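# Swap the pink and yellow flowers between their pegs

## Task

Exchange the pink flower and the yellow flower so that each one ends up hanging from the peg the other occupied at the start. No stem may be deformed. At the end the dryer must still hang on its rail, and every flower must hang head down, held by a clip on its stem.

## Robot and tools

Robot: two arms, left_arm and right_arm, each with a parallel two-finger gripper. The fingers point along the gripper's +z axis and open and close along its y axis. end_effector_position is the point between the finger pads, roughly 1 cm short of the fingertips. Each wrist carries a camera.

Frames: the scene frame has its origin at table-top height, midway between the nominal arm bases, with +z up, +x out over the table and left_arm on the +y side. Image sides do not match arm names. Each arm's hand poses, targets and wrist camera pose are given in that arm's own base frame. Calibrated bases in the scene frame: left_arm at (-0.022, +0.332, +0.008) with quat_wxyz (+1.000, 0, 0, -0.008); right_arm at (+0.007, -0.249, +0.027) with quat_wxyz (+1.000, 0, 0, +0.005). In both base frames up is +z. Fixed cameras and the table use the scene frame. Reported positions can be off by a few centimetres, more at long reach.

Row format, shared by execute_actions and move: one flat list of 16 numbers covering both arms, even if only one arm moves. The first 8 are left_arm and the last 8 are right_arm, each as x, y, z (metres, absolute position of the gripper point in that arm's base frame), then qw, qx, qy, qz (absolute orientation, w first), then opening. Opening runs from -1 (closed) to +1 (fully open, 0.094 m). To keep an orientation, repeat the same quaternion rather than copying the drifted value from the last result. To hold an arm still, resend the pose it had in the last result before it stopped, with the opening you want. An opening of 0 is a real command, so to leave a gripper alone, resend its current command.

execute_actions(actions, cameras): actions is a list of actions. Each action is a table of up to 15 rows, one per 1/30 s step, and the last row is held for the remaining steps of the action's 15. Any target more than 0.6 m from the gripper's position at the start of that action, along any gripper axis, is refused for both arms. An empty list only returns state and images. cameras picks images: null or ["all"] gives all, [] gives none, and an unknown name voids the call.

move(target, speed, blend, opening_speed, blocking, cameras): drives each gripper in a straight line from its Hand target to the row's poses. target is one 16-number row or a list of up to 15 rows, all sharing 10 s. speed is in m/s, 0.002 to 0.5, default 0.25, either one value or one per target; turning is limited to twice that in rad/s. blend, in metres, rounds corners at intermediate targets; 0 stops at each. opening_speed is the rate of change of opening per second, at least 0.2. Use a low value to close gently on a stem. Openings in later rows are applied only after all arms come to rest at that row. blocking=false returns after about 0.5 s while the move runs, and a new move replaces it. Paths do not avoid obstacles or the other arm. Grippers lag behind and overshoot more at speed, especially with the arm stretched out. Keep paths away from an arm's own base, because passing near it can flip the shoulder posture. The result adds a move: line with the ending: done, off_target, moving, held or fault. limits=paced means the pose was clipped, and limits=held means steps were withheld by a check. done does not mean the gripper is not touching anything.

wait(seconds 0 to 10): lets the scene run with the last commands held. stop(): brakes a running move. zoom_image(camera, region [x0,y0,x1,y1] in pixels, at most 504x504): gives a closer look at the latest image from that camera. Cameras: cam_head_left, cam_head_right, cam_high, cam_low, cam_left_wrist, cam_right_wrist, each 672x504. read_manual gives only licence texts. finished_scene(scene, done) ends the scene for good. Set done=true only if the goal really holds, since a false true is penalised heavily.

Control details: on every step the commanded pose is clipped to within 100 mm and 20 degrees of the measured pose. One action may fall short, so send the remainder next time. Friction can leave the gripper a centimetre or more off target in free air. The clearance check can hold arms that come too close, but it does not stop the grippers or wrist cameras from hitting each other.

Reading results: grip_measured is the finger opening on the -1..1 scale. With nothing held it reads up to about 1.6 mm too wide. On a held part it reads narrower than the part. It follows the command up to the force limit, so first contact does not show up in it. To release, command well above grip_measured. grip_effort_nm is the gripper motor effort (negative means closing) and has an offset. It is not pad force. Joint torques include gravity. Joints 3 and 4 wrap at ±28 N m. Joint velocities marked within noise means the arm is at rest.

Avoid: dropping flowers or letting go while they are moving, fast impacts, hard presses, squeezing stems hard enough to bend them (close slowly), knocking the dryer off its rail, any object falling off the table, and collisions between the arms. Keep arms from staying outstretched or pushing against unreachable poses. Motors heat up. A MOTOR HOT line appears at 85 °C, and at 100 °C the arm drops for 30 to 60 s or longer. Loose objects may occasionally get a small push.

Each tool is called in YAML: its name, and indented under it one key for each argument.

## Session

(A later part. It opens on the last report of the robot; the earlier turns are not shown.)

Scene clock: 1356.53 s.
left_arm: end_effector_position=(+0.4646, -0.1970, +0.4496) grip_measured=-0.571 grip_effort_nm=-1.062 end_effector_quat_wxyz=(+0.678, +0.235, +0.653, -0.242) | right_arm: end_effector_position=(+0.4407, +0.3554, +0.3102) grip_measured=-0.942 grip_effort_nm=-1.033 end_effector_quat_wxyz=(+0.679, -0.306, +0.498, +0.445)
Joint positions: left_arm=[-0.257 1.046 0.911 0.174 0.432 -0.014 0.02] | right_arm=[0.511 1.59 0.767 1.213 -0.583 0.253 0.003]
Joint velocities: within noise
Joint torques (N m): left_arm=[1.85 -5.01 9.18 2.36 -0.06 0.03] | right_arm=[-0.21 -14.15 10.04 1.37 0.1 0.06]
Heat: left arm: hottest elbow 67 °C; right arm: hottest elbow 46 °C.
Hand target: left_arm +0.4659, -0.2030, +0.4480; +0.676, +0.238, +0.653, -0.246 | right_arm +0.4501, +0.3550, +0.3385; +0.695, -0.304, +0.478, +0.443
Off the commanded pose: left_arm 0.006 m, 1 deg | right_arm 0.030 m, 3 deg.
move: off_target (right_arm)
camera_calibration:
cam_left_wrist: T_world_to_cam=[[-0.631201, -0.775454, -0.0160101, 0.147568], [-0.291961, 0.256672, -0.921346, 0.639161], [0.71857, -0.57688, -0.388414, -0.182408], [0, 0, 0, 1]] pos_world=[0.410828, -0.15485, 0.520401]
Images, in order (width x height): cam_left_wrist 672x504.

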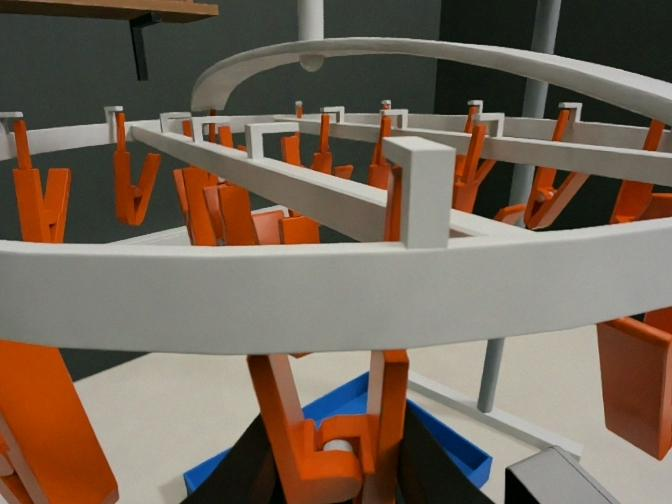

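move:
  target: [0.466,-0.203,0.448,0.676,0.2376,0.6528,-0.246,-0.6,0.4516,0.3559,0.342,0.6951,-0.3043,0.4777,0.4428,-1.0]
  speed: 0.02
  cameras: ["cam_left_wrist","cam_head_left","cam_low"]

zoom_image:
  camera: "cam_left_wrist"
  region: [320, 464, 370, 504]

zoom_image:
  camera: "cam_low"
  region: [285, 140, 325, 180]

zoom_image:
  camera: "cam_head_left"
  region: [200, 35, 240, 75]

Scene clock: 1364.00 s.
left_arm: end_effector_position=(+0.4646, -0.1970, +0.4496) grip_measured=-0.571 grip_effort_nm=-1.067 end_effector_quat_wxyz=(+0.678, +0.235, +0.653, -0.242) | right_arm: end_effector_position=(+0.4408, +0.3554, +0.3108) grip_measured=-0.942 grip_effort_nm=-1.043 end_effector_quat_wxyz=(+0.677, -0.305, +0.501, +0.445)
Joint positions: left_arm=[-0.257 1.046 0.911 0.174 0.432 -0.014 0.02] | right_arm=[0.511 1.585 0.768 1.201 -0.583 0.253 0.003]
Joint velocities: within noise
Joint torques (N m): left_arm=[1.73 -5.01 9.2 2.36 -0.06 0.03] | right_arm=[-0.09 -14.21 10.29 1.39 0.09 0.06]
Heat: left arm: hottest elbow 67 °C; right arm: hottest elbow 47 °C.
Hand target: left_arm +0.4659, -0.2030, +0.4480; +0.676, +0.238, +0.653, -0.246 | right_arm +0.4499, +0.3549, +0.3420; +0.695, -0.304, +0.478, +0.443
Off the commanded pose: left_arm 0.006 m, 1 deg | right_arm 0.033 m, 3 deg.
move: off_target (right_arm)
camera_calibration:
cam_left_wrist: T_world_to_cam=[[-0.631201, -0.775454, -0.0160101, 0.147568], [-0.291961, 0.256672, -0.921346, 0.639161], [0.71857, -0.57688, -0.388414, -0.182408], [0, 0, 0, 1]] pos_world=[0.410828, -0.15485, 0.520401]
Images, in order (width x height): cam_head_left 672x504, cam_low 672x504, cam_left_wrist 672x504.

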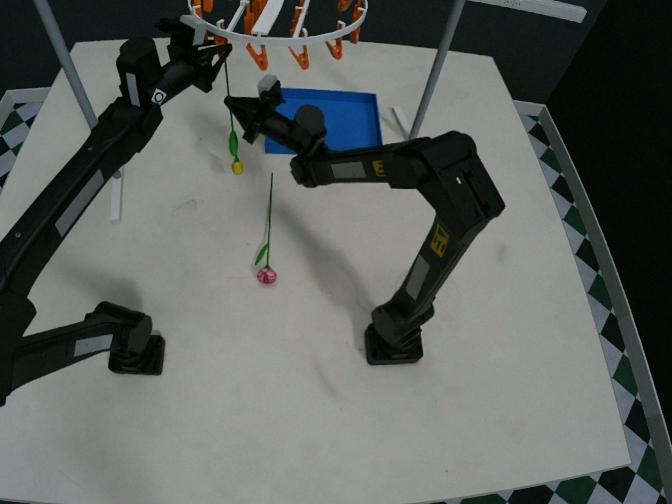

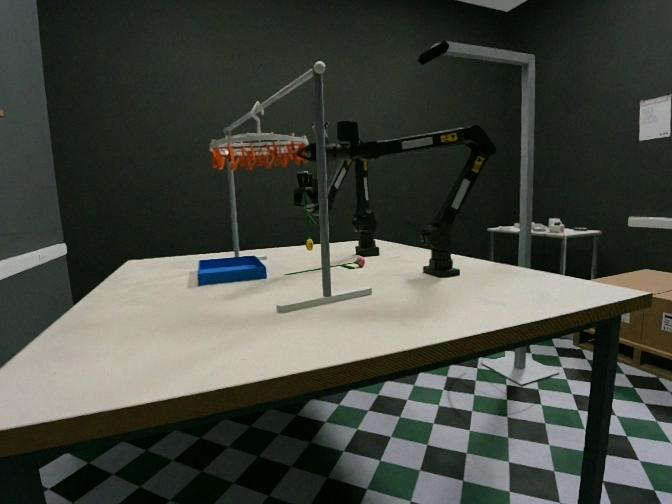

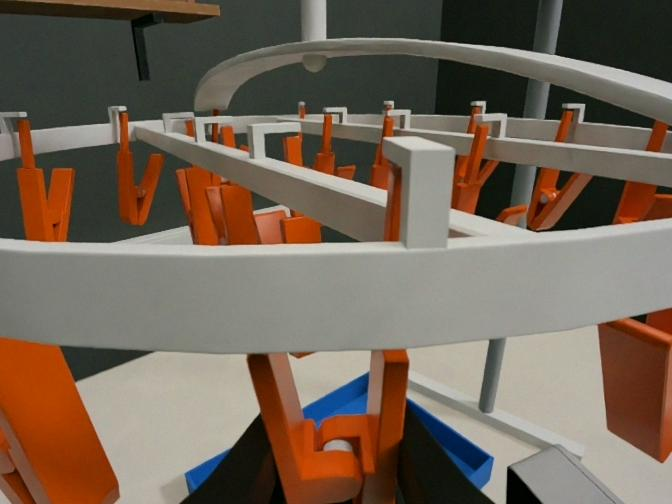

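Scaled by 10.080 from the camera's 672x504 image, which has a finer 960x720 frame.

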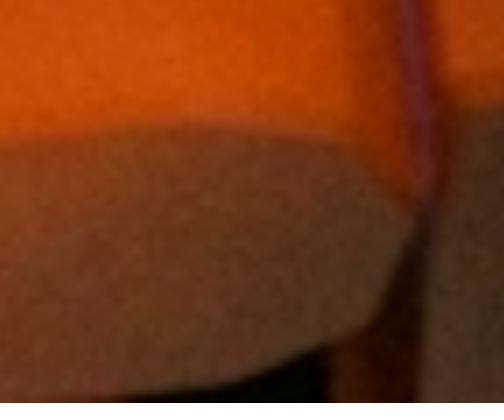

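Scaled by 12.600 from the camera's 672x504 image, which has a finer 960x720 frame.

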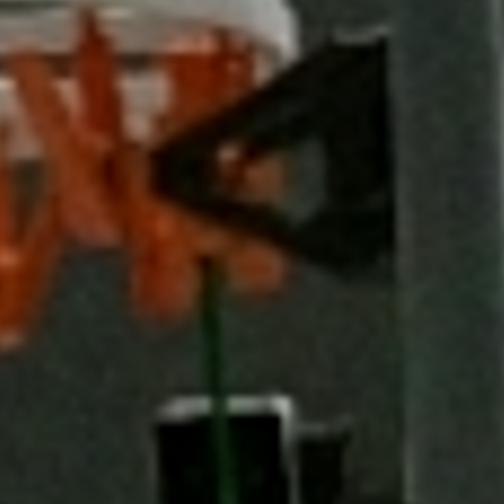

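Scaled by 12.600 from the camera's 672x504 image, which has a finer 960x720 frame.

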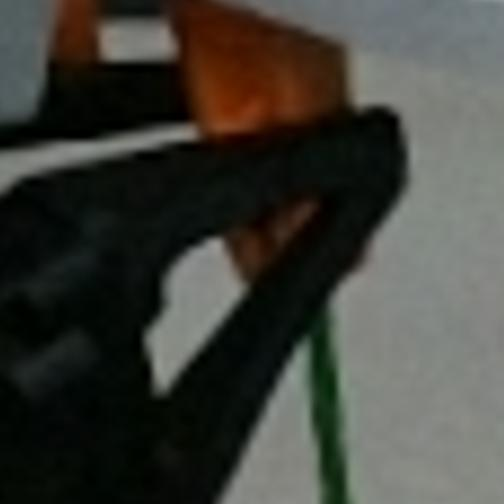

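move:
  target: [0.466,-0.203,0.448,0.676,0.2376,0.6528,-0.246,-0.65,0.4516,0.3559,0.342,0.6951,-0.3043,0.4777,0.4428,-1.0]
  speed: 0.02
  opening_speed: 0.2
  cameras: []

move:
  target: [0.466,-0.203,0.448,0.676,0.2376,0.6528,-0.246,-0.65,0.4516,0.3559,0.346,0.6951,-0.3043,0.4777,0.4428,-1.0]
  speed: 0.02
  cameras: ["cam_left_wrist"]

Scene clock: 1370.43 s.
left_arm: end_effector_position=(+0.4646, -0.1970, +0.4496) grip_measured=-0.571 grip_effort_nm=-1.067 end_effector_quat_wxyz=(+0.678, +0.235, +0.653, -0.242) | right_arm: end_effector_position=(+0.4407, +0.3554, +0.3112) grip_measured=-0.942 grip_effort_nm=-1.038 end_effector_quat_wxyz=(+0.677, -0.305, +0.500, +0.445)
Joint positions: left_arm=[-0.257 1.046 0.911 0.174 0.432 -0.014 0.02] | right_arm=[0.511 1.584 0.768 1.2 -0.583 0.253 0.003]
Joint velocities: within noise
Joint torques (N m): left_arm=[1.73 -4.95 9.2 2.36 -0.06 0.03] | right_arm=[-0.09 -14.1 10.28 1.51 0.08 0.06]
Heat: left arm: hottest elbow 67 °C; right arm: hottest elbow 48 °C.
Hand target: left_arm +0.4659, -0.2030, +0.4480; +0.676, +0.238, +0.653, -0.246 | right_arm +0.4500, +0.3549, +0.3420; +0.695, -0.304, +0.478, +0.443
Off the commanded pose: left_arm 0.006 m, 1 deg | right_arm 0.033 m, 3 deg.
move: off_target (right_arm)
No camera images: "cameras" was empty.

Scene clock: 1371.23 s.
left_arm: end_effector_position=(+0.4646, -0.1970, +0.4496) grip_measured=-0.571 grip_effort_nm=-1.062 end_effector_quat_wxyz=(+0.678, +0.235, +0.653, -0.242) | right_arm: end_effector_position=(+0.4407, +0.3554, +0.3115) grip_measured=-0.942 grip_effort_nm=-1.038 end_effector_quat_wxyz=(+0.675, -0.305, +0.503, +0.445)
Joint positions: left_arm=[-0.257 1.046 0.911 0.174 0.432 -0.014 0.02] | right_arm=[0.511 1.579 0.768 1.188 -0.583 0.253 0.003]
Joint velocities: within noise
Joint torques (N m): left_arm=[1.73 -4.95 9.2 2.35 -0.06 0.03] | right_arm=[-0.03 -14.33 10.54 1.54 0.1 0.07]
Heat: left arm: hottest elbow 67 °C; right arm: hottest elbow 48 °C.
Hand target: left_arm +0.4659, -0.2030, +0.4480; +0.676, +0.238, +0.653, -0.246 | right_arm +0.4497, +0.3547, +0.3459; +0.695, -0.305, +0.478, +0.443
Off the commanded pose: left_arm 0.006 m, 1 deg | right_arm 0.036 m, 4 deg.
move: off_target (right_arm)
camera_calibration:
cam_left_wrist: T_world_to_cam=[[-0.631201, -0.775454, -0.0160101, 0.147568], [-0.291961, 0.256672, -0.921346, 0.639161], [0.71857, -0.57688, -0.388414, -0.182408], [0, 0, 0, 1]] pos_world=[0.410828, -0.15485, 0.520401]
Images, in order (width x height): cam_left_wrist 672x504.

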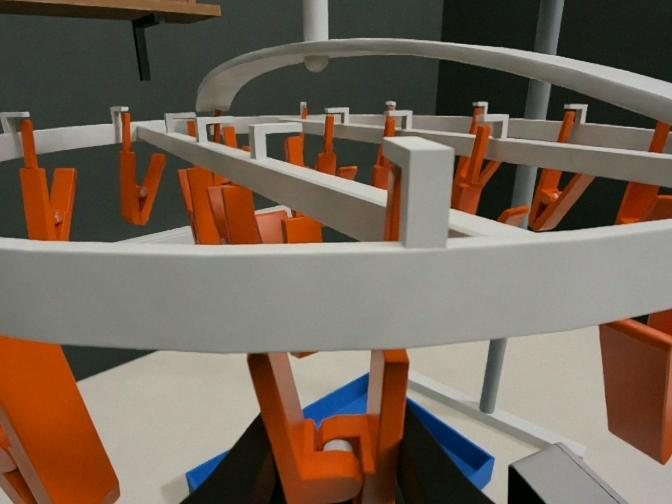

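move:
  target: [0.466,-0.203,0.448,0.676,0.2376,0.6528,-0.246,-0.65,0.4516,0.3559,0.339,0.6951,-0.3043,0.4777,0.4428,-1.0]
  speed: 0.02
  cameras: []

move:
  target: [0.466,-0.203,0.448,0.676,0.2376,0.6528,-0.246,-0.42,0.4516,0.3559,0.339,0.6951,-0.3043,0.4777,0.4428,-1.0]
  speed: 0.02
  opening_speed: 0.2
  cameras: ["cam_left_wrist","cam_head_left"]

zoom_image:
  camera: "cam_left_wrist"
  region: [260, 340, 420, 504]

Scene clock: 1378.80 s.
left_arm: end_effector_position=(+0.4646, -0.1970, +0.4496) grip_measured=-0.571 grip_effort_nm=-1.067 end_effector_quat_wxyz=(+0.678, +0.235, +0.653, -0.242) | right_arm: end_effector_position=(+0.4407, +0.3554, +0.3116) grip_measured=-0.942 grip_effort_nm=-1.028 end_effector_quat_wxyz=(+0.675, -0.305, +0.503, +0.445)
Joint positions: left_arm=[-0.257 1.046 0.911 0.174 0.432 -0.014 0.02] | right_arm=[0.511 1.578 0.768 1.187 -0.583 0.253 0.003]
Joint velocities: within noise
Joint torques (N m): left_arm=[1.73 -5.01 9.2 2.36 -0.06 0.03] | right_arm=[-0.21 -13.04 10.18 2.45 0.1 0.07]
Heat: left arm: hottest elbow 67 °C; right arm: hottest elbow 49 °C.
Hand target: left_arm +0.4659, -0.2030, +0.4480; +0.676, +0.238, +0.653, -0.246 | right_arm +0.4502, +0.3550, +0.3388; +0.695, -0.304, +0.478, +0.443
Off the commanded pose: left_arm 0.006 m, 1 deg | right_arm 0.030 m, 4 deg.
move: off_target (right_arm)
No camera images: "cameras" was empty.

Scene clock: 1380.23 s.
left_arm: end_effector_position=(+0.4646, -0.1970, +0.4496) grip_measured=-0.422 grip_effort_nm=0.051 end_effector_quat_wxyz=(+0.678, +0.235, +0.653, -0.242) | right_arm: end_effector_position=(+0.4407, +0.3554, +0.3117) grip_measured=-0.942 grip_effort_nm=-1.038 end_effector_quat_wxyz=(+0.675, -0.305, +0.503, +0.445)
Joint positions: left_arm=[-0.257 1.046 0.911 0.174 0.431 -0.014 0.027] | right_arm=[0.511 1.578 0.768 1.187 -0.583 0.253 0.003]
Joint velocities: within noise
Joint torques (N m): left_arm=[1.73 -4.95 9.2 2.35 -0.05 0.03] | right_arm=[-0.21 -12.75 10.18 2.37 0.1 0.07]
Heat: left arm: hottest elbow 67 °C; right arm: hottest elbow 49 °C.
Hand target: left_arm +0.4659, -0.2030, +0.4480; +0.676, +0.238, +0.653, -0.246 | right_arm +0.4502, +0.3550, +0.3388; +0.695, -0.304, +0.478, +0.443
Off the commanded pose: left_arm 0.006 m, 1 deg | right_arm 0.029 m, 4 deg.
move: off_target (right_arm)
camera_calibration:
cam_left_wrist: T_world_to_cam=[[-0.630906, -0.775695, -0.0159965, 0.147443], [-0.292063, 0.256547, -0.921348, 0.639185], [0.718789, -0.576612, -0.388409, -0.182459], [0, 0, 0, 1]] pos_world=[0.410854, -0.154819, 0.520402]
Images, in order (width x height): cam_head_left 672x504, cam_left_wrist 672x504.

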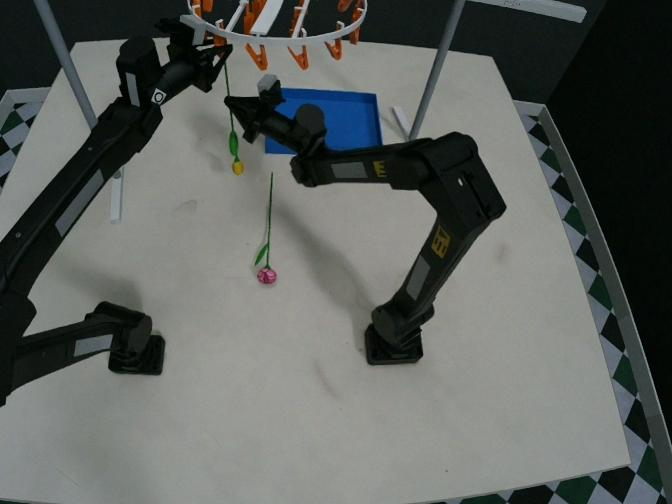

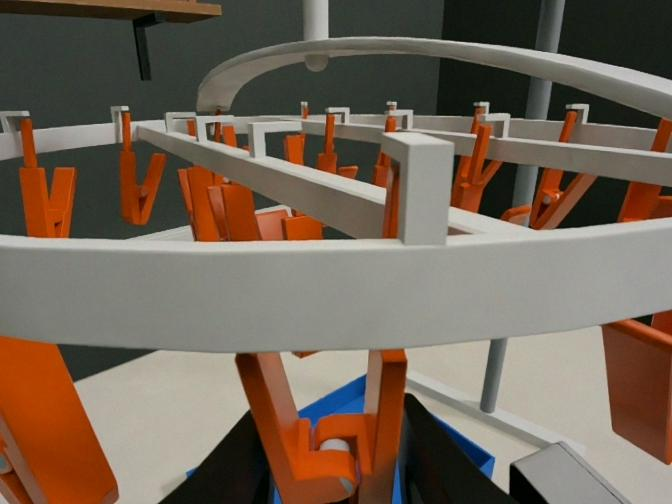

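Scaled by 3.073 from the camera's 672x504 image, which has a finer 960x720 frame.

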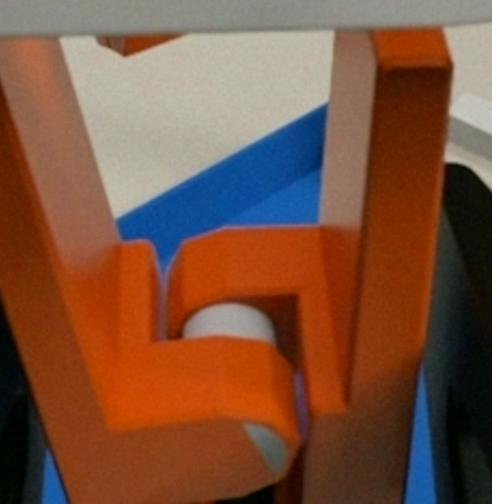

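move:
  target: [0.466,-0.203,0.448,0.676,0.2376,0.6528,-0.246,-0.2,0.4516,0.3559,0.31,0.6951,-0.3043,0.4777,0.4428,-1.0]
  speed: 0.02
  opening_speed: 0.3
  cameras: ["cam_left_wrist","cam_low"]

zoom_image:
  camera: "cam_left_wrist"
  region: [260, 340, 420, 504]

Scene clock: 1385.83 s.
left_arm: end_effector_position=(+0.4646, -0.1970, +0.4496) grip_measured=-0.202 grip_effort_nm=0.056 end_effector_quat_wxyz=(+0.678, +0.235, +0.653, -0.242) | right_arm: end_effector_position=(+0.4423, +0.3563, +0.3012) grip_measured=-0.942 grip_effort_nm=-1.033 end_effector_quat_wxyz=(+0.685, -0.306, +0.489, +0.445)
Joint positions: left_arm=[-0.257 1.046 0.911 0.174 0.431 -0.014 0.038] | right_arm=[0.511 1.631 0.768 1.275 -0.583 0.253 0.003]
Joint velocities: within noise
Joint torques (N m): left_arm=[1.73 -4.95 9.18 2.36 -0.05 0.03] | right_arm=[-0.15 -11.87 8.34 2.39 0.12 0.06]
Heat: left arm: hottest elbow 67 °C; right arm: hottest elbow 50 °C.
Hand target: left_arm +0.4659, -0.2030, +0.4480; +0.676, +0.238, +0.653, -0.246 | right_arm +0.4512, +0.3557, +0.3100; +0.695, -0.304, +0.478, +0.443
Off the commanded pose: left_arm 0.006 m, 1 deg | right_arm 0.013 m, 2 deg.
move: off_target (right_arm)
camera_calibration:
cam_left_wrist: T_world_to_cam=[[-0.630906, -0.775695, -0.0159965, 0.147443], [-0.292063, 0.256547, -0.921348, 0.639185], [0.718789, -0.576612, -0.388409, -0.182459], [0, 0, 0, 1]] pos_world=[0.410854, -0.154819, 0.520402]
Images, in order (width x height): cam_low 672x504, cam_left_wrist 672x504.

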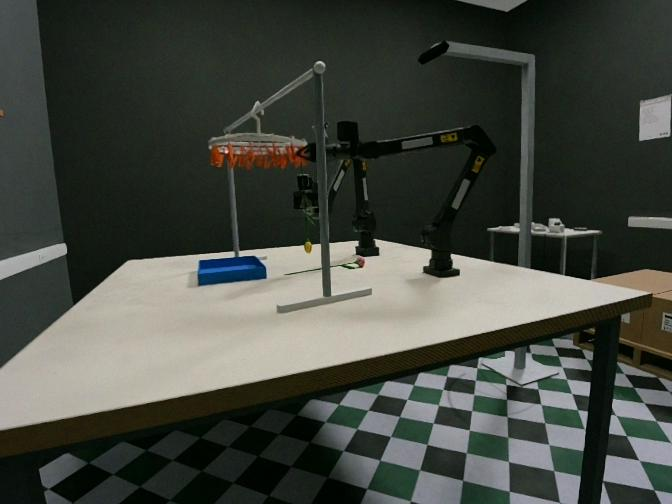

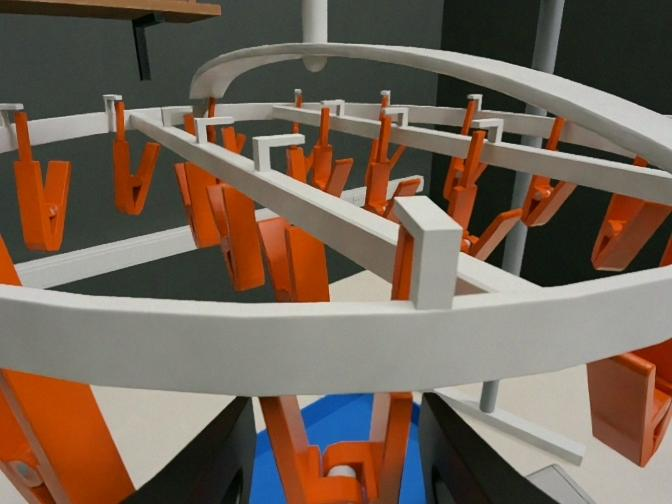

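Scaled by 3.073 from the camera's 672x504 image, which has a finer 960x720 frame.

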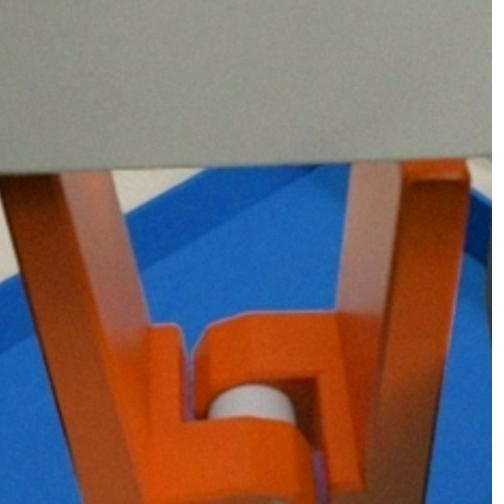

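move:
  target:
    - [0.4277,-0.1708,0.448,0.676,0.2376,0.6528,-0.246,-0.2,0.4516,0.3559,0.31,0.6951,-0.3043,0.4777,0.4428,-1.0]
    - [0.382,-0.1325,0.43,0.676,0.2376,0.6528,-0.246,-0.2,0.4516,0.3559,0.31,0.6951,-0.3043,0.4777,0.4428,-1.0]
  speed: [0.03,0.06]
  blend: [0.01,0]
  cameras: ["cam_left_wrist","cam_head_left","cam_low","cam_high"]

Scene clock: 1395.03 s.
left_arm: end_effector_position=(+0.3839, -0.1369, +0.4280) grip_measured=-0.202 grip_effort_nm=0.056 end_effector_quat_wxyz=(+0.676, +0.243, +0.651, -0.246) | right_arm: end_effector_position=(+0.4422, +0.3563, +0.3014) grip_measured=-0.942 grip_effort_nm=-1.043 end_effector_quat_wxyz=(+0.685, -0.306, +0.489, +0.445)
Joint positions: left_arm=[-0.098 0.777 0.71 0.108 0.608 -0.015 0.038] | right_arm=[0.511 1.631 0.768 1.276 -0.583 0.253 0.003]
Joint velocities: within noise
Joint torques (N m): left_arm=[3.37 -3.37 9.02 1.61 0.12 -0.05] | right_arm=[-0.03 -11.99 8.32 2.35 0.11 0.08]
Heat: left arm: hottest elbow 67 °C; right arm: hottest elbow 49 °C.
Hand target: left_arm +0.3820, -0.1325, +0.4301; +0.676, +0.238, +0.653, -0.246 | right_arm +0.4512, +0.3557, +0.3099; +0.695, -0.304, +0.478, +0.443
Off the commanded pose: left_arm 0.005 m, 1 deg | right_arm 0.013 m, 2 deg.
move: off_target (right_arm)
camera_calibration:
cam_left_wrist: T_world_to_cam=[[-0.644264, -0.764465, -0.0227367, 0.152339], [-0.28438, 0.267051, -0.920767, 0.578488], [0.709966, -0.586751, -0.38945, -0.0957765], [0, 0, 0, 1]] pos_world=[0.330655, -0.0942252, 0.498816]
Images, in order (width x height): cam_head_left 672x504, cam_high 672x504, cam_low 672x504, cam_left_wrist 672x504.

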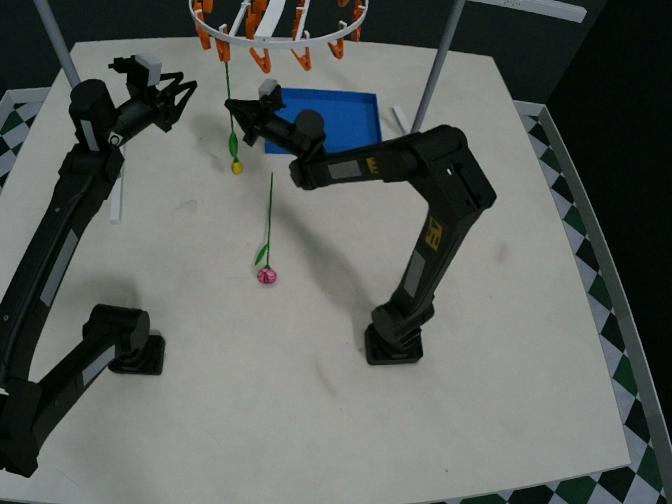

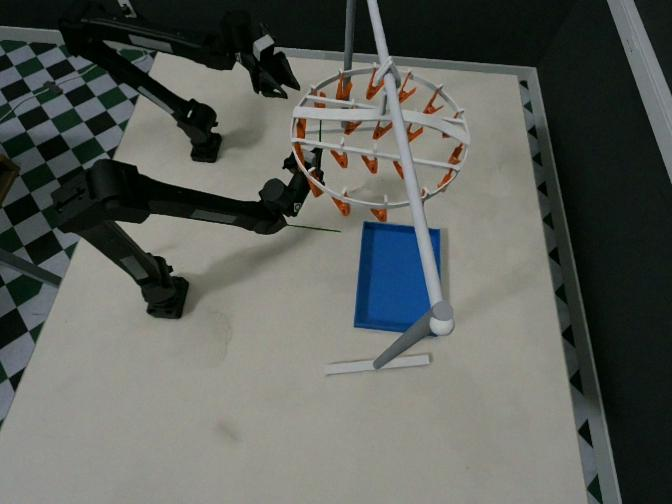

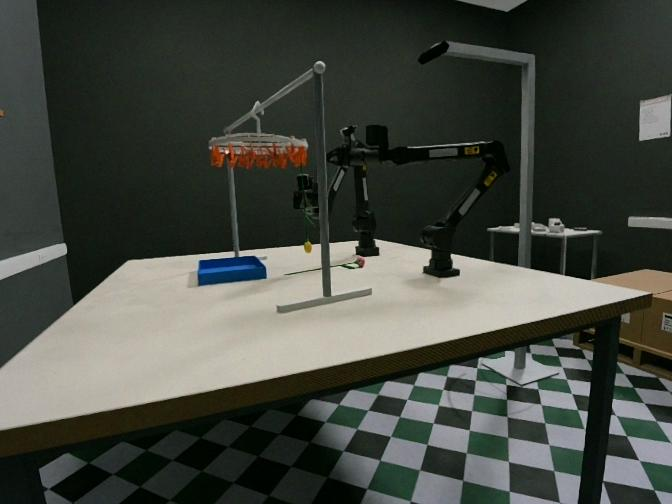

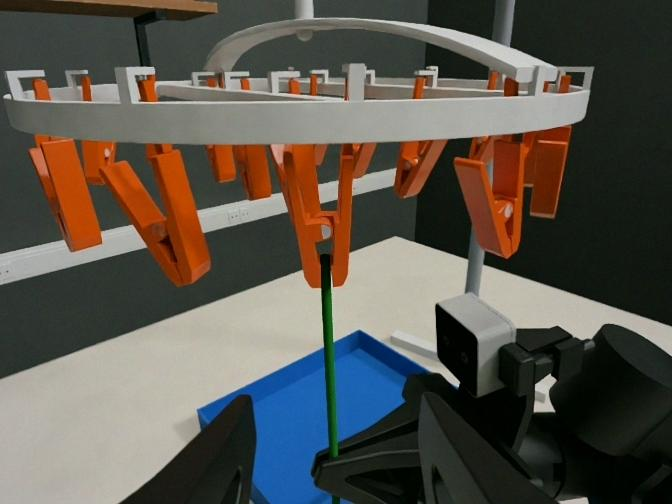

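move:
  target: [0.382,-0.1325,0.43,0.676,0.2376,0.6528,-0.246,-0.2,0.4512,0.3557,0.295,0.6951,-0.3043,0.4777,0.4428,-1.0]
  speed: 0.02
  cameras: ["cam_left_wrist"]

Scene clock: 1401.53 s.
left_arm: end_effector_position=(+0.3839, -0.1369, +0.4279) grip_measured=-0.202 grip_effort_nm=0.056 end_effector_quat_wxyz=(+0.676, +0.243, +0.651, -0.246) | right_arm: end_effector_position=(+0.4438, +0.3571, +0.2917) grip_measured=-0.942 grip_effort_nm=-1.033 end_effector_quat_wxyz=(+0.688, -0.307, +0.484, +0.445)
Joint positions: left_arm=[-0.098 0.777 0.71 0.107 0.608 -0.015 0.038] | right_arm=[0.511 1.665 0.768 1.321 -0.583 0.253 0.003]
Joint velocities: within noise
Joint torques (N m): left_arm=[3.37 -3.31 9.01 1.62 0.13 -0.05] | right_arm=[-0.15 -12.1 7.32 2.41 0.11 0.06]
Heat: left arm: hottest elbow 65 °C; right arm: hottest elbow 49 °C.
Hand target: left_arm +0.3820, -0.1326, +0.4301; +0.676, +0.238, +0.653, -0.246 | right_arm +0.4510, +0.3556, +0.2950; +0.695, -0.304, +0.478, +0.443
Off the commanded pose: left_arm 0.005 m, 1 deg | right_arm 0.008 m, 1 deg.
move: done
camera_calibration:
cam_left_wrist: T_world_to_cam=[[-0.644595, -0.764214, -0.0217714, 0.152021], [-0.285075, 0.266682, -0.920659, 0.578583], [0.709387, -0.587245, -0.389761, -0.0955232], [0, 0, 0, 1]] pos_world=[0.330695, -0.0942164, 0.498756]
Images, in order (width x height): cam_left_wrist 672x504.

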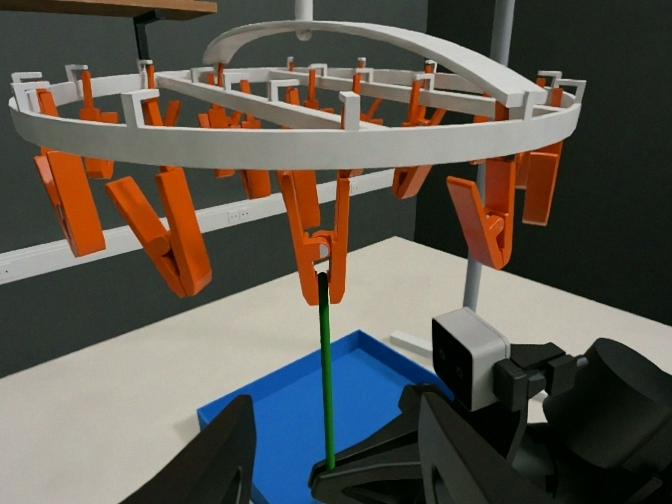

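move:
  target:
    - [0.382,-0.1325,0.43,0.676,0.2376,0.6528,-0.246,-0.2,0.4512,0.3557,0.287,0.6951,-0.3043,0.4777,0.4428,-1.0]
    - [0.382,-0.1325,0.43,0.676,0.2376,0.6528,-0.246,-0.2,0.4512,0.3557,0.287,0.6951,-0.3043,0.4777,0.4428,-0.5]
  speed: 0.02
  opening_speed: 0.2
  cameras: ["cam_left_wrist","cam_right_wrist"]

Scene clock: 1407.67 s.
left_arm: end_effector_position=(+0.3839, -0.1369, +0.4279) grip_measured=-0.202 grip_effort_nm=0.056 end_effector_quat_wxyz=(+0.676, +0.243, +0.651, -0.246) | right_arm: end_effector_position=(+0.4445, +0.3576, +0.2860) grip_measured=-0.502 grip_effort_nm=0.076 end_effector_quat_wxyz=(+0.690, -0.307, +0.482, +0.445)
Joint positions: left_arm=[-0.098 0.777 0.71 0.107 0.608 -0.015 0.038] | right_arm=[0.511 1.685 0.768 1.347 -0.583 0.253 0.023]
Joint velocities: within noise
Joint torques (N m): left_arm=[3.43 -3.25 9.01 1.61 0.12 -0.05] | right_arm=[-0.38 -12.34 6.94 2.3 0.14 0.07]
Heat: left arm: hottest elbow 65 °C; right arm: hottest elbow 49 °C.
Hand target: left_arm +0.3820, -0.1326, +0.4301; +0.676, +0.238, +0.653, -0.246 | right_arm +0.4511, +0.3557, +0.2869; +0.695, -0.304, +0.478, +0.443
Off the commanded pose: left_arm 0.005 m, 1 deg | right_arm 0.007 m, 1 deg.
move: done
camera_calibration:
cam_left_wrist: T_world_to_cam=[[-0.644595, -0.764214, -0.0217714, 0.152021], [-0.285075, 0.266682, -0.920659, 0.578583], [0.709387, -0.587245, -0.389761, -0.0955232], [0, 0, 0, 1]] pos_world=[0.330695, -0.0942164, 0.498756]
cam_right_wrist: T_world_to_cam=[[0.910129, -0.414297, 0.00488307, -0.258917], [-0.0260746, -0.0690349, -0.997273, 0.362706], [0.413504, 0.90752, -0.0736333, -0.400339], [0, 0, 0, 1]] pos_world=[0.410647, 0.281086, 0.333504]
Images, in order (width x height): cam_left_wrist 672x504, cam_right_wrist 672x504.

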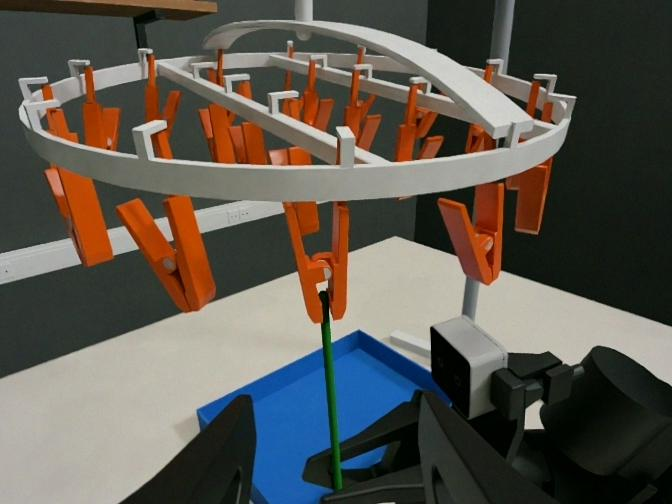

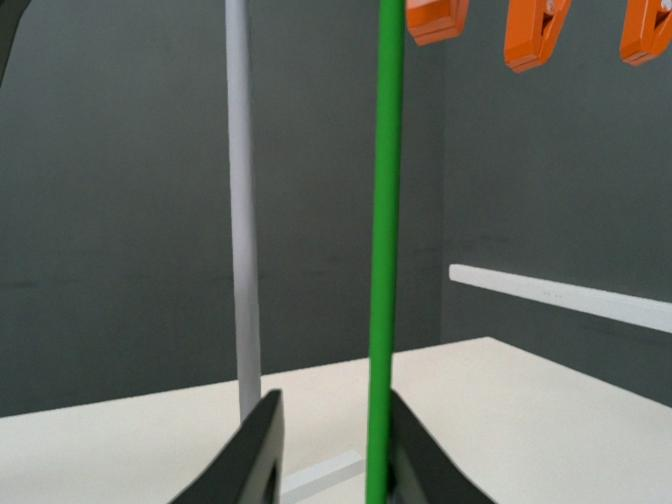

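move:
  target:
    - [0.382,-0.1325,0.43,0.676,0.2376,0.6528,-0.246,-0.2,0.4512,0.3557,0.287,0.6951,-0.3043,0.4777,0.4428,-0.2]
    - [0.382,-0.1325,0.43,0.676,0.2376,0.6528,-0.246,-0.2,0.413,0.274,0.27,0.6951,-0.3043,0.4777,0.4428,-0.2]
  speed: [0.02,0.04]
  opening_speed: 0.3
  cameras: ["cam_left_wrist","cam_right_wrist","cam_head_left"]

Scene clock: 1417.70 s.
left_arm: end_effector_position=(+0.3839, -0.1369, +0.4279) grip_measured=-0.202 grip_effort_nm=0.056 end_effector_quat_wxyz=(+0.676, +0.243, +0.651, -0.246) | right_arm: end_effector_position=(+0.4152, +0.2798, +0.2658) grip_measured=-0.201 grip_effort_nm=0.066 end_effector_quat_wxyz=(+0.692, -0.308, +0.481, +0.441)
Joint positions: left_arm=[-0.098 0.777 0.71 0.107 0.608 -0.016 0.038] | right_arm=[0.368 1.641 0.591 1.526 -0.711 0.321 0.038]
Joint velocities: within noise
Joint torques (N m): left_arm=[3.37 -3.31 8.99 1.59 0.12 -0.05] | right_arm=[-0.21 -12.4 4.25 2.14 0.11 0.19]
Heat: left arm: hottest elbow 64 °C; right arm: hottest elbow 48 °C.
Hand target: left_arm +0.3820, -0.1326, +0.4301; +0.676, +0.237, +0.653, -0.246 | right_arm +0.4130, +0.2742, +0.2699; +0.695, -0.305, +0.478, +0.443
Off the commanded pose: left_arm 0.005 m, 1 deg | right_arm 0.007 m, 1 deg.
move: done
camera_calibration:
cam_left_wrist: T_world_to_cam=[[-0.64461, -0.764212, -0.0213902, 0.151864], [-0.2853, 0.266419, -0.920666, 0.578636], [0.709283, -0.587368, -0.389766, -0.0954977], [0, 0, 0, 1]] pos_world=[0.330713, -0.0941952, 0.498757]
cam_right_wrist: T_world_to_cam=[[0.908, -0.418751, 0.01354, -0.264525], [-0.0184591, -0.0722702, -0.997214, 0.33418], [0.418563, 0.905221, -0.0733511, -0.320681], [0, 0, 0, 1]] pos_world=[0.380582, 0.203669, 0.313309]
Images, in order (width x height): cam_head_left 672x504, cam_left_wrist 672x504, cam_right_wrist 672x504.

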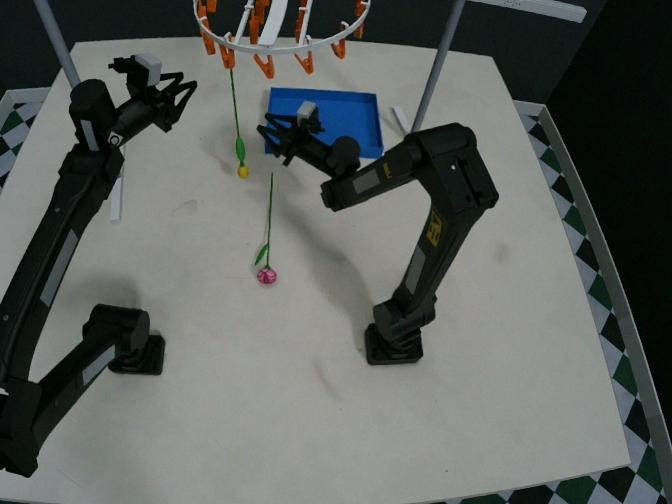

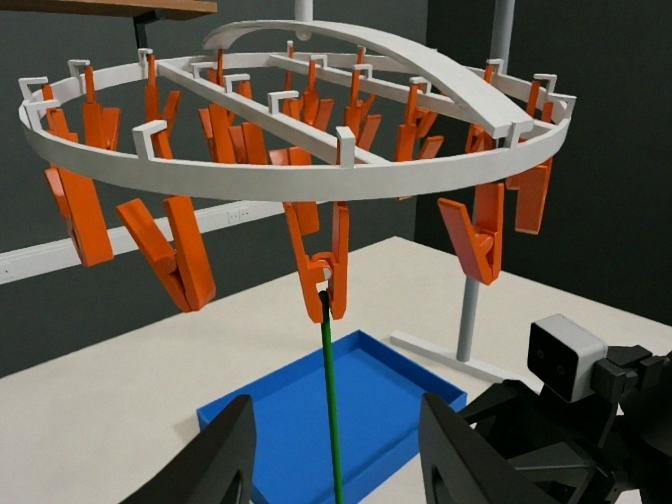

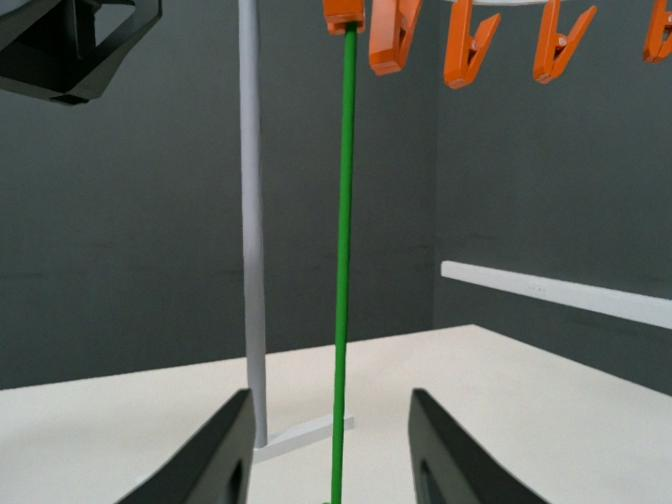

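zoom_image:
  camera: "cam_left_wrist"
  region: [270, 190, 370, 340]

zoom_image:
  camera: "cam_right_wrist"
  region: [280, 0, 440, 120]

Scaled by 3.360 from the camera's 672x504 image, which has a finer 960x720 frame.

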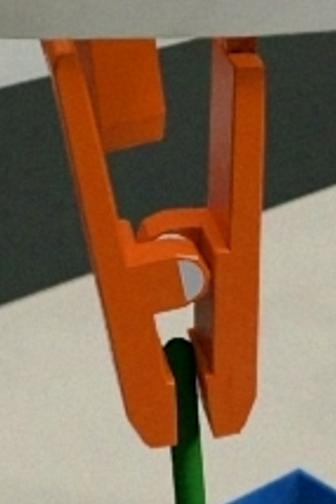

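Scaled by 3.150 from the camera's 672x504 image, which has a finer 960x720 frame.

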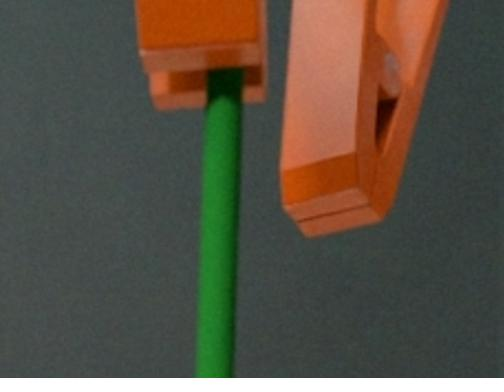

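move:
  target:
    - [0.32,-0.16,0.38,0.676,0.2376,0.6528,-0.246,-0.2,0.375,0.19,0.29,0.6951,-0.3043,0.4777,0.4428,-0.2]
    - [0.285,-0.25,0.28,0.0,0.0,1.0,0.0,-0.2,0.30,0.05,0.43,0.683,-0.183,0.683,0.183,-0.2]
  speed: [0.1,0.2]
  blend: [0.02,0]
  cameras: ["cam_left_wrist","cam_head_left"]

Scene clock: 1439.07 s.
left_arm: end_effector_position=(+0.2776, -0.2375, +0.2615) grip_measured=-0.202 grip_effort_nm=0.051 end_effector_quat_wxyz=(-0.013, +0.000, +1.000, +0.013) | right_arm: end_effector_position=(+0.3031, +0.0520, +0.3937) grip_measured=-0.201 grip_effort_nm=0.076 end_effector_quat_wxyz=(+0.662, -0.170, +0.702, +0.201)
Joint positions: left_arm=[-0.708 1.316 1.298 -1.589 -0.003 -0.708 0.038] | right_arm=[-0.219 0.434 0.576 -0.199 -0.75 0.017 0.038]
Joint velocities: within noise
Joint torques (N m): left_arm=[1.73 -7.24 11.79 -0.03 0.1 -0.05] | right_arm=[-0.15 2.67 13.83 1.47 -0.12 -0.12]
Heat: left arm: hottest elbow 65 °C; right arm: hottest elbow 45 °C.
Hand target: left_arm +0.2843, -0.2494, +0.2799; +0.000, +0.000, +1.000, +0.000 | right_arm +0.2984, +0.0504, +0.4289; +0.683, -0.183, +0.683, +0.183
Off the commanded pose: left_arm 0.024 m, 2 deg | right_arm 0.037 m, 4 deg.
move: off_target (left_arm, right_arm)
camera_calibration:
cam_left_wrist: T_world_to_cam=[[-0.0138467, -0.999448, -0.0302065, -0.225729], [-0.89597, -0.00100944, 0.444113, 0.17099], [-0.443899, 0.0332136, -0.895461, 0.455746], [0, 0, 0, 1]] pos_world=[0.352381, -0.240569, 0.325346]
Images, in order (width x height): cam_head_left 672x504, cam_left_wrist 672x504.

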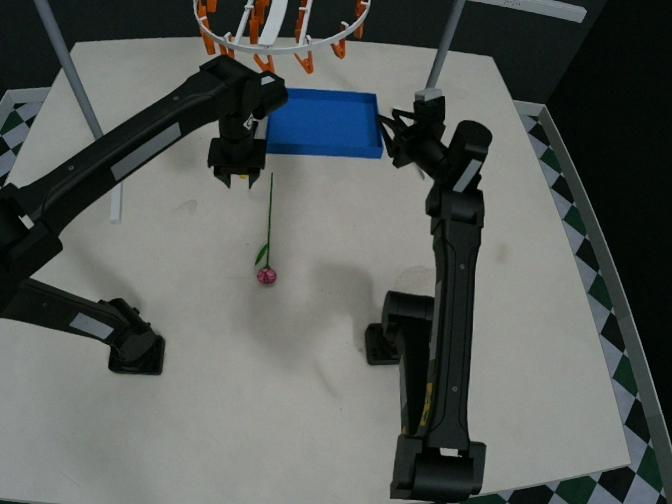

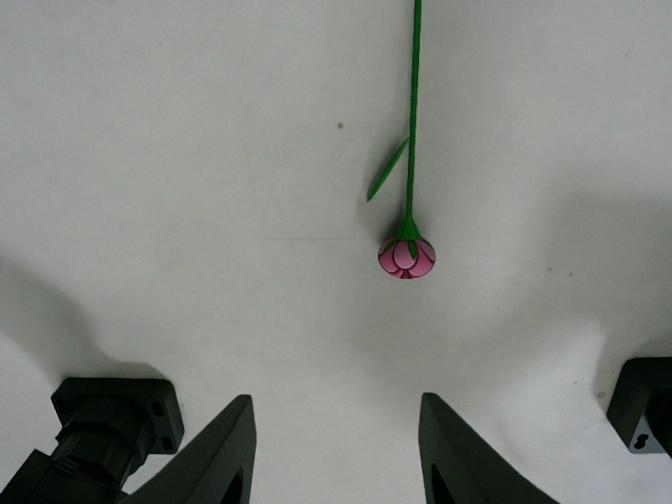

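move:
  target: [0.312,-0.290,0.11,0.0,0.0,1.0,0.0,-0.2,0.30,0.05,0.43,0.683,-0.183,0.683,0.183,-0.2]
  speed: 0.12
  cameras: ["cam_left_wrist","cam_head_left","cam_low"]

Scene clock: 1450.57 s.
left_arm: end_effector_position=(+0.3124, -0.2830, +0.1128) grip_measured=-0.202 grip_effort_nm=0.051 end_effector_quat_wxyz=(-0.002, -0.001, +1.000, +0.003) | right_arm: end_effector_position=(+0.3024, +0.0521, +0.3940) grip_measured=-0.201 grip_effort_nm=0.071 end_effector_quat_wxyz=(+0.663, -0.171, +0.701, +0.200)
Joint positions: left_arm=[-0.736 1.527 1.115 -1.165 -0.002 -0.738 0.038] | right_arm=[-0.22 0.432 0.576 -0.201 -0.751 0.015 0.038]
Joint velocities: within noise
Joint torques (N m): left_arm=[1.67 -9.58 7.38 0.94 0.08 -0.03] | right_arm=[-0.26 2.78 13.74 1.61 -0.12 -0.12]
Heat: left arm: hottest elbow 67 °C; right arm: hottest elbow 48 °C.
Hand target: left_arm +0.3119, -0.2900, +0.1101; +0.000, +0.000, +1.000, +0.000 | right_arm +0.2983, +0.0504, +0.4289; +0.683, -0.183, +0.683, +0.183
Off the commanded pose: left_arm 0.008 m, 0 deg | right_arm 0.036 m, 4 deg.
move: off_target (right_arm)
camera_calibration:
cam_left_wrist: T_world_to_cam=[[-0.0118555, -0.999867, -0.0112301, -0.278121], [-0.905638, 0.00597591, 0.42401, 0.275444], [-0.423886, 0.0151973, -0.905588, 0.329325], [0, 0, 0, 1]] pos_world=[0.385752, -0.284735, 0.178319]
Images, in order (width x height): cam_head_left 672x504, cam_low 672x504, cam_left_wrist 672x504.

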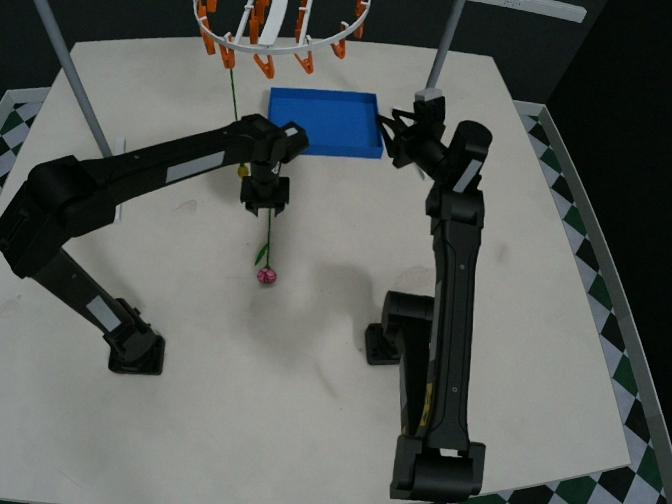

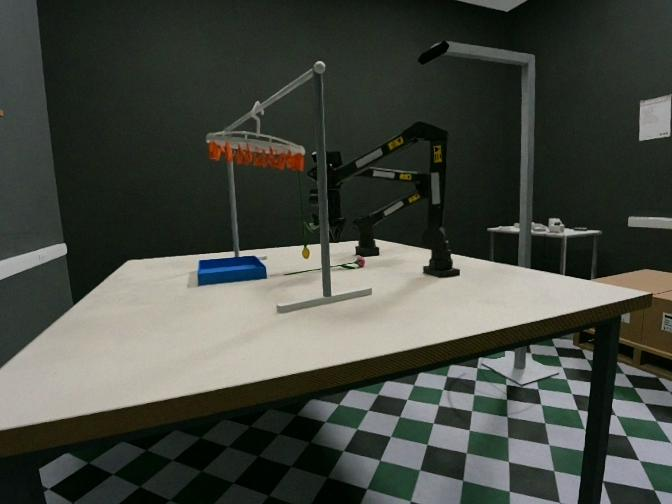

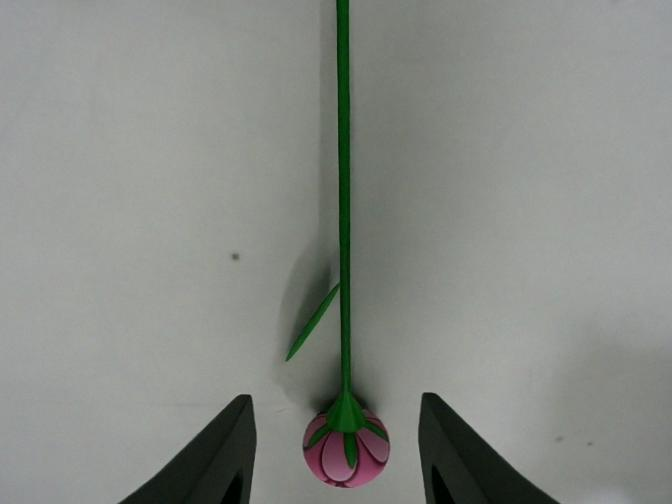

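move:
  target: [0.306,-0.2915,0.035,0.0,0.0,1.0,0.0,-0.2,0.30,0.05,0.43,0.683,-0.183,0.683,0.183,-0.2]
  speed: 0.06
  cameras: ["cam_left_wrist","cam_head_left","cam_low"]

zoom_image:
  camera: "cam_low"
  region: [280, 200, 400, 290]

Scene clock: 1456.20 s.
left_arm: end_effector_position=(+0.3079, -0.2857, +0.0398) grip_measured=-0.202 grip_effort_nm=0.051 end_effector_quat_wxyz=(+0.000, -0.001, +1.000, +0.001) | right_arm: end_effector_position=(+0.3024, +0.0521, +0.3940) grip_measured=-0.201 grip_effort_nm=0.071 end_effector_quat_wxyz=(+0.663, -0.171, +0.701, +0.200)
Joint positions: left_arm=[-0.748 1.619 1.006 -0.959 -0.002 -0.75 0.038] | right_arm=[-0.22 0.432 0.576 -0.201 -0.751 0.015 0.038]
Joint velocities: within noise
Joint torques (N m): left_arm=[1.67 -9.76 6.43 0.95 0.07 -0.03] | right_arm=[-0.44 2.84 13.74 1.61 -0.13 -0.11]
Heat: left arm: hottest elbow 66 °C; right arm: hottest elbow 49 °C.
Hand target: left_arm +0.3059, -0.2913, +0.0350; +0.000, +0.000, +1.000, +0.000 | right_arm +0.2983, +0.0504, +0.4289; +0.683, -0.183, +0.683, +0.183
Off the commanded pose: left_arm 0.008 m, 0 deg | right_arm 0.036 m, 4 deg.
move: off_target (right_arm)
camera_calibration:
cam_left_wrist: T_world_to_cam=[[-0.0114386, -0.999903, -0.00794092, -0.28189], [-0.907207, 0.00703771, 0.420626, 0.303265], [-0.42053, 0.0120154, -0.907199, 0.259459], [0, 0, 0, 1]] pos_world=[0.38101, -0.287114, 0.105582]
Images, in order (width x height): cam_head_left 672x504, cam_low 672x504, cam_left_wrist 672x504.

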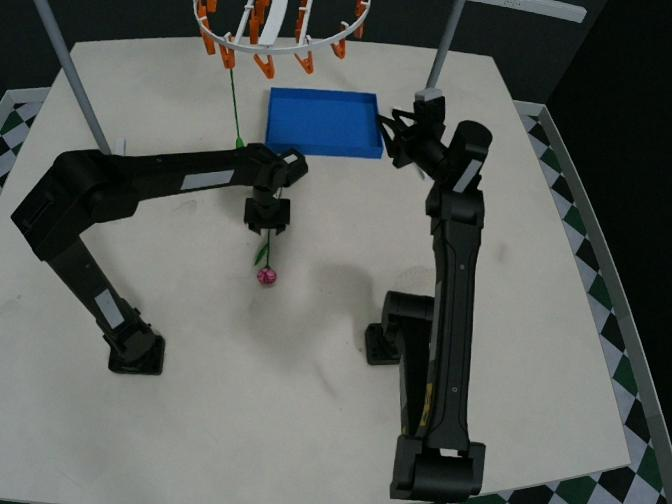

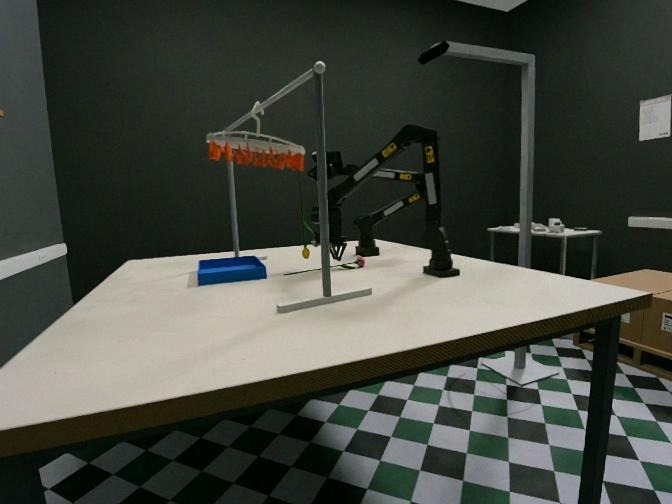

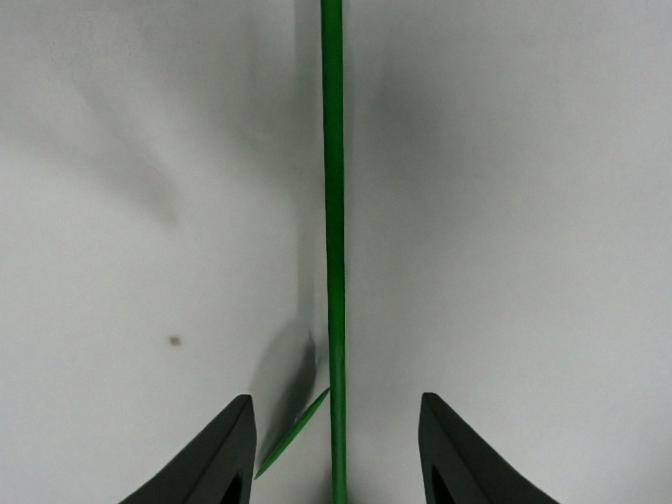

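Scaled by 4.200 from the camera's 672x504 image, which has a finer 960x720 frame.

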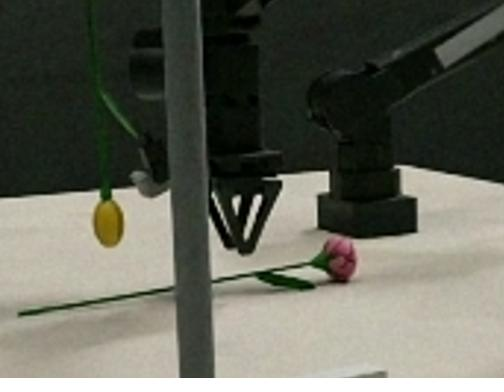

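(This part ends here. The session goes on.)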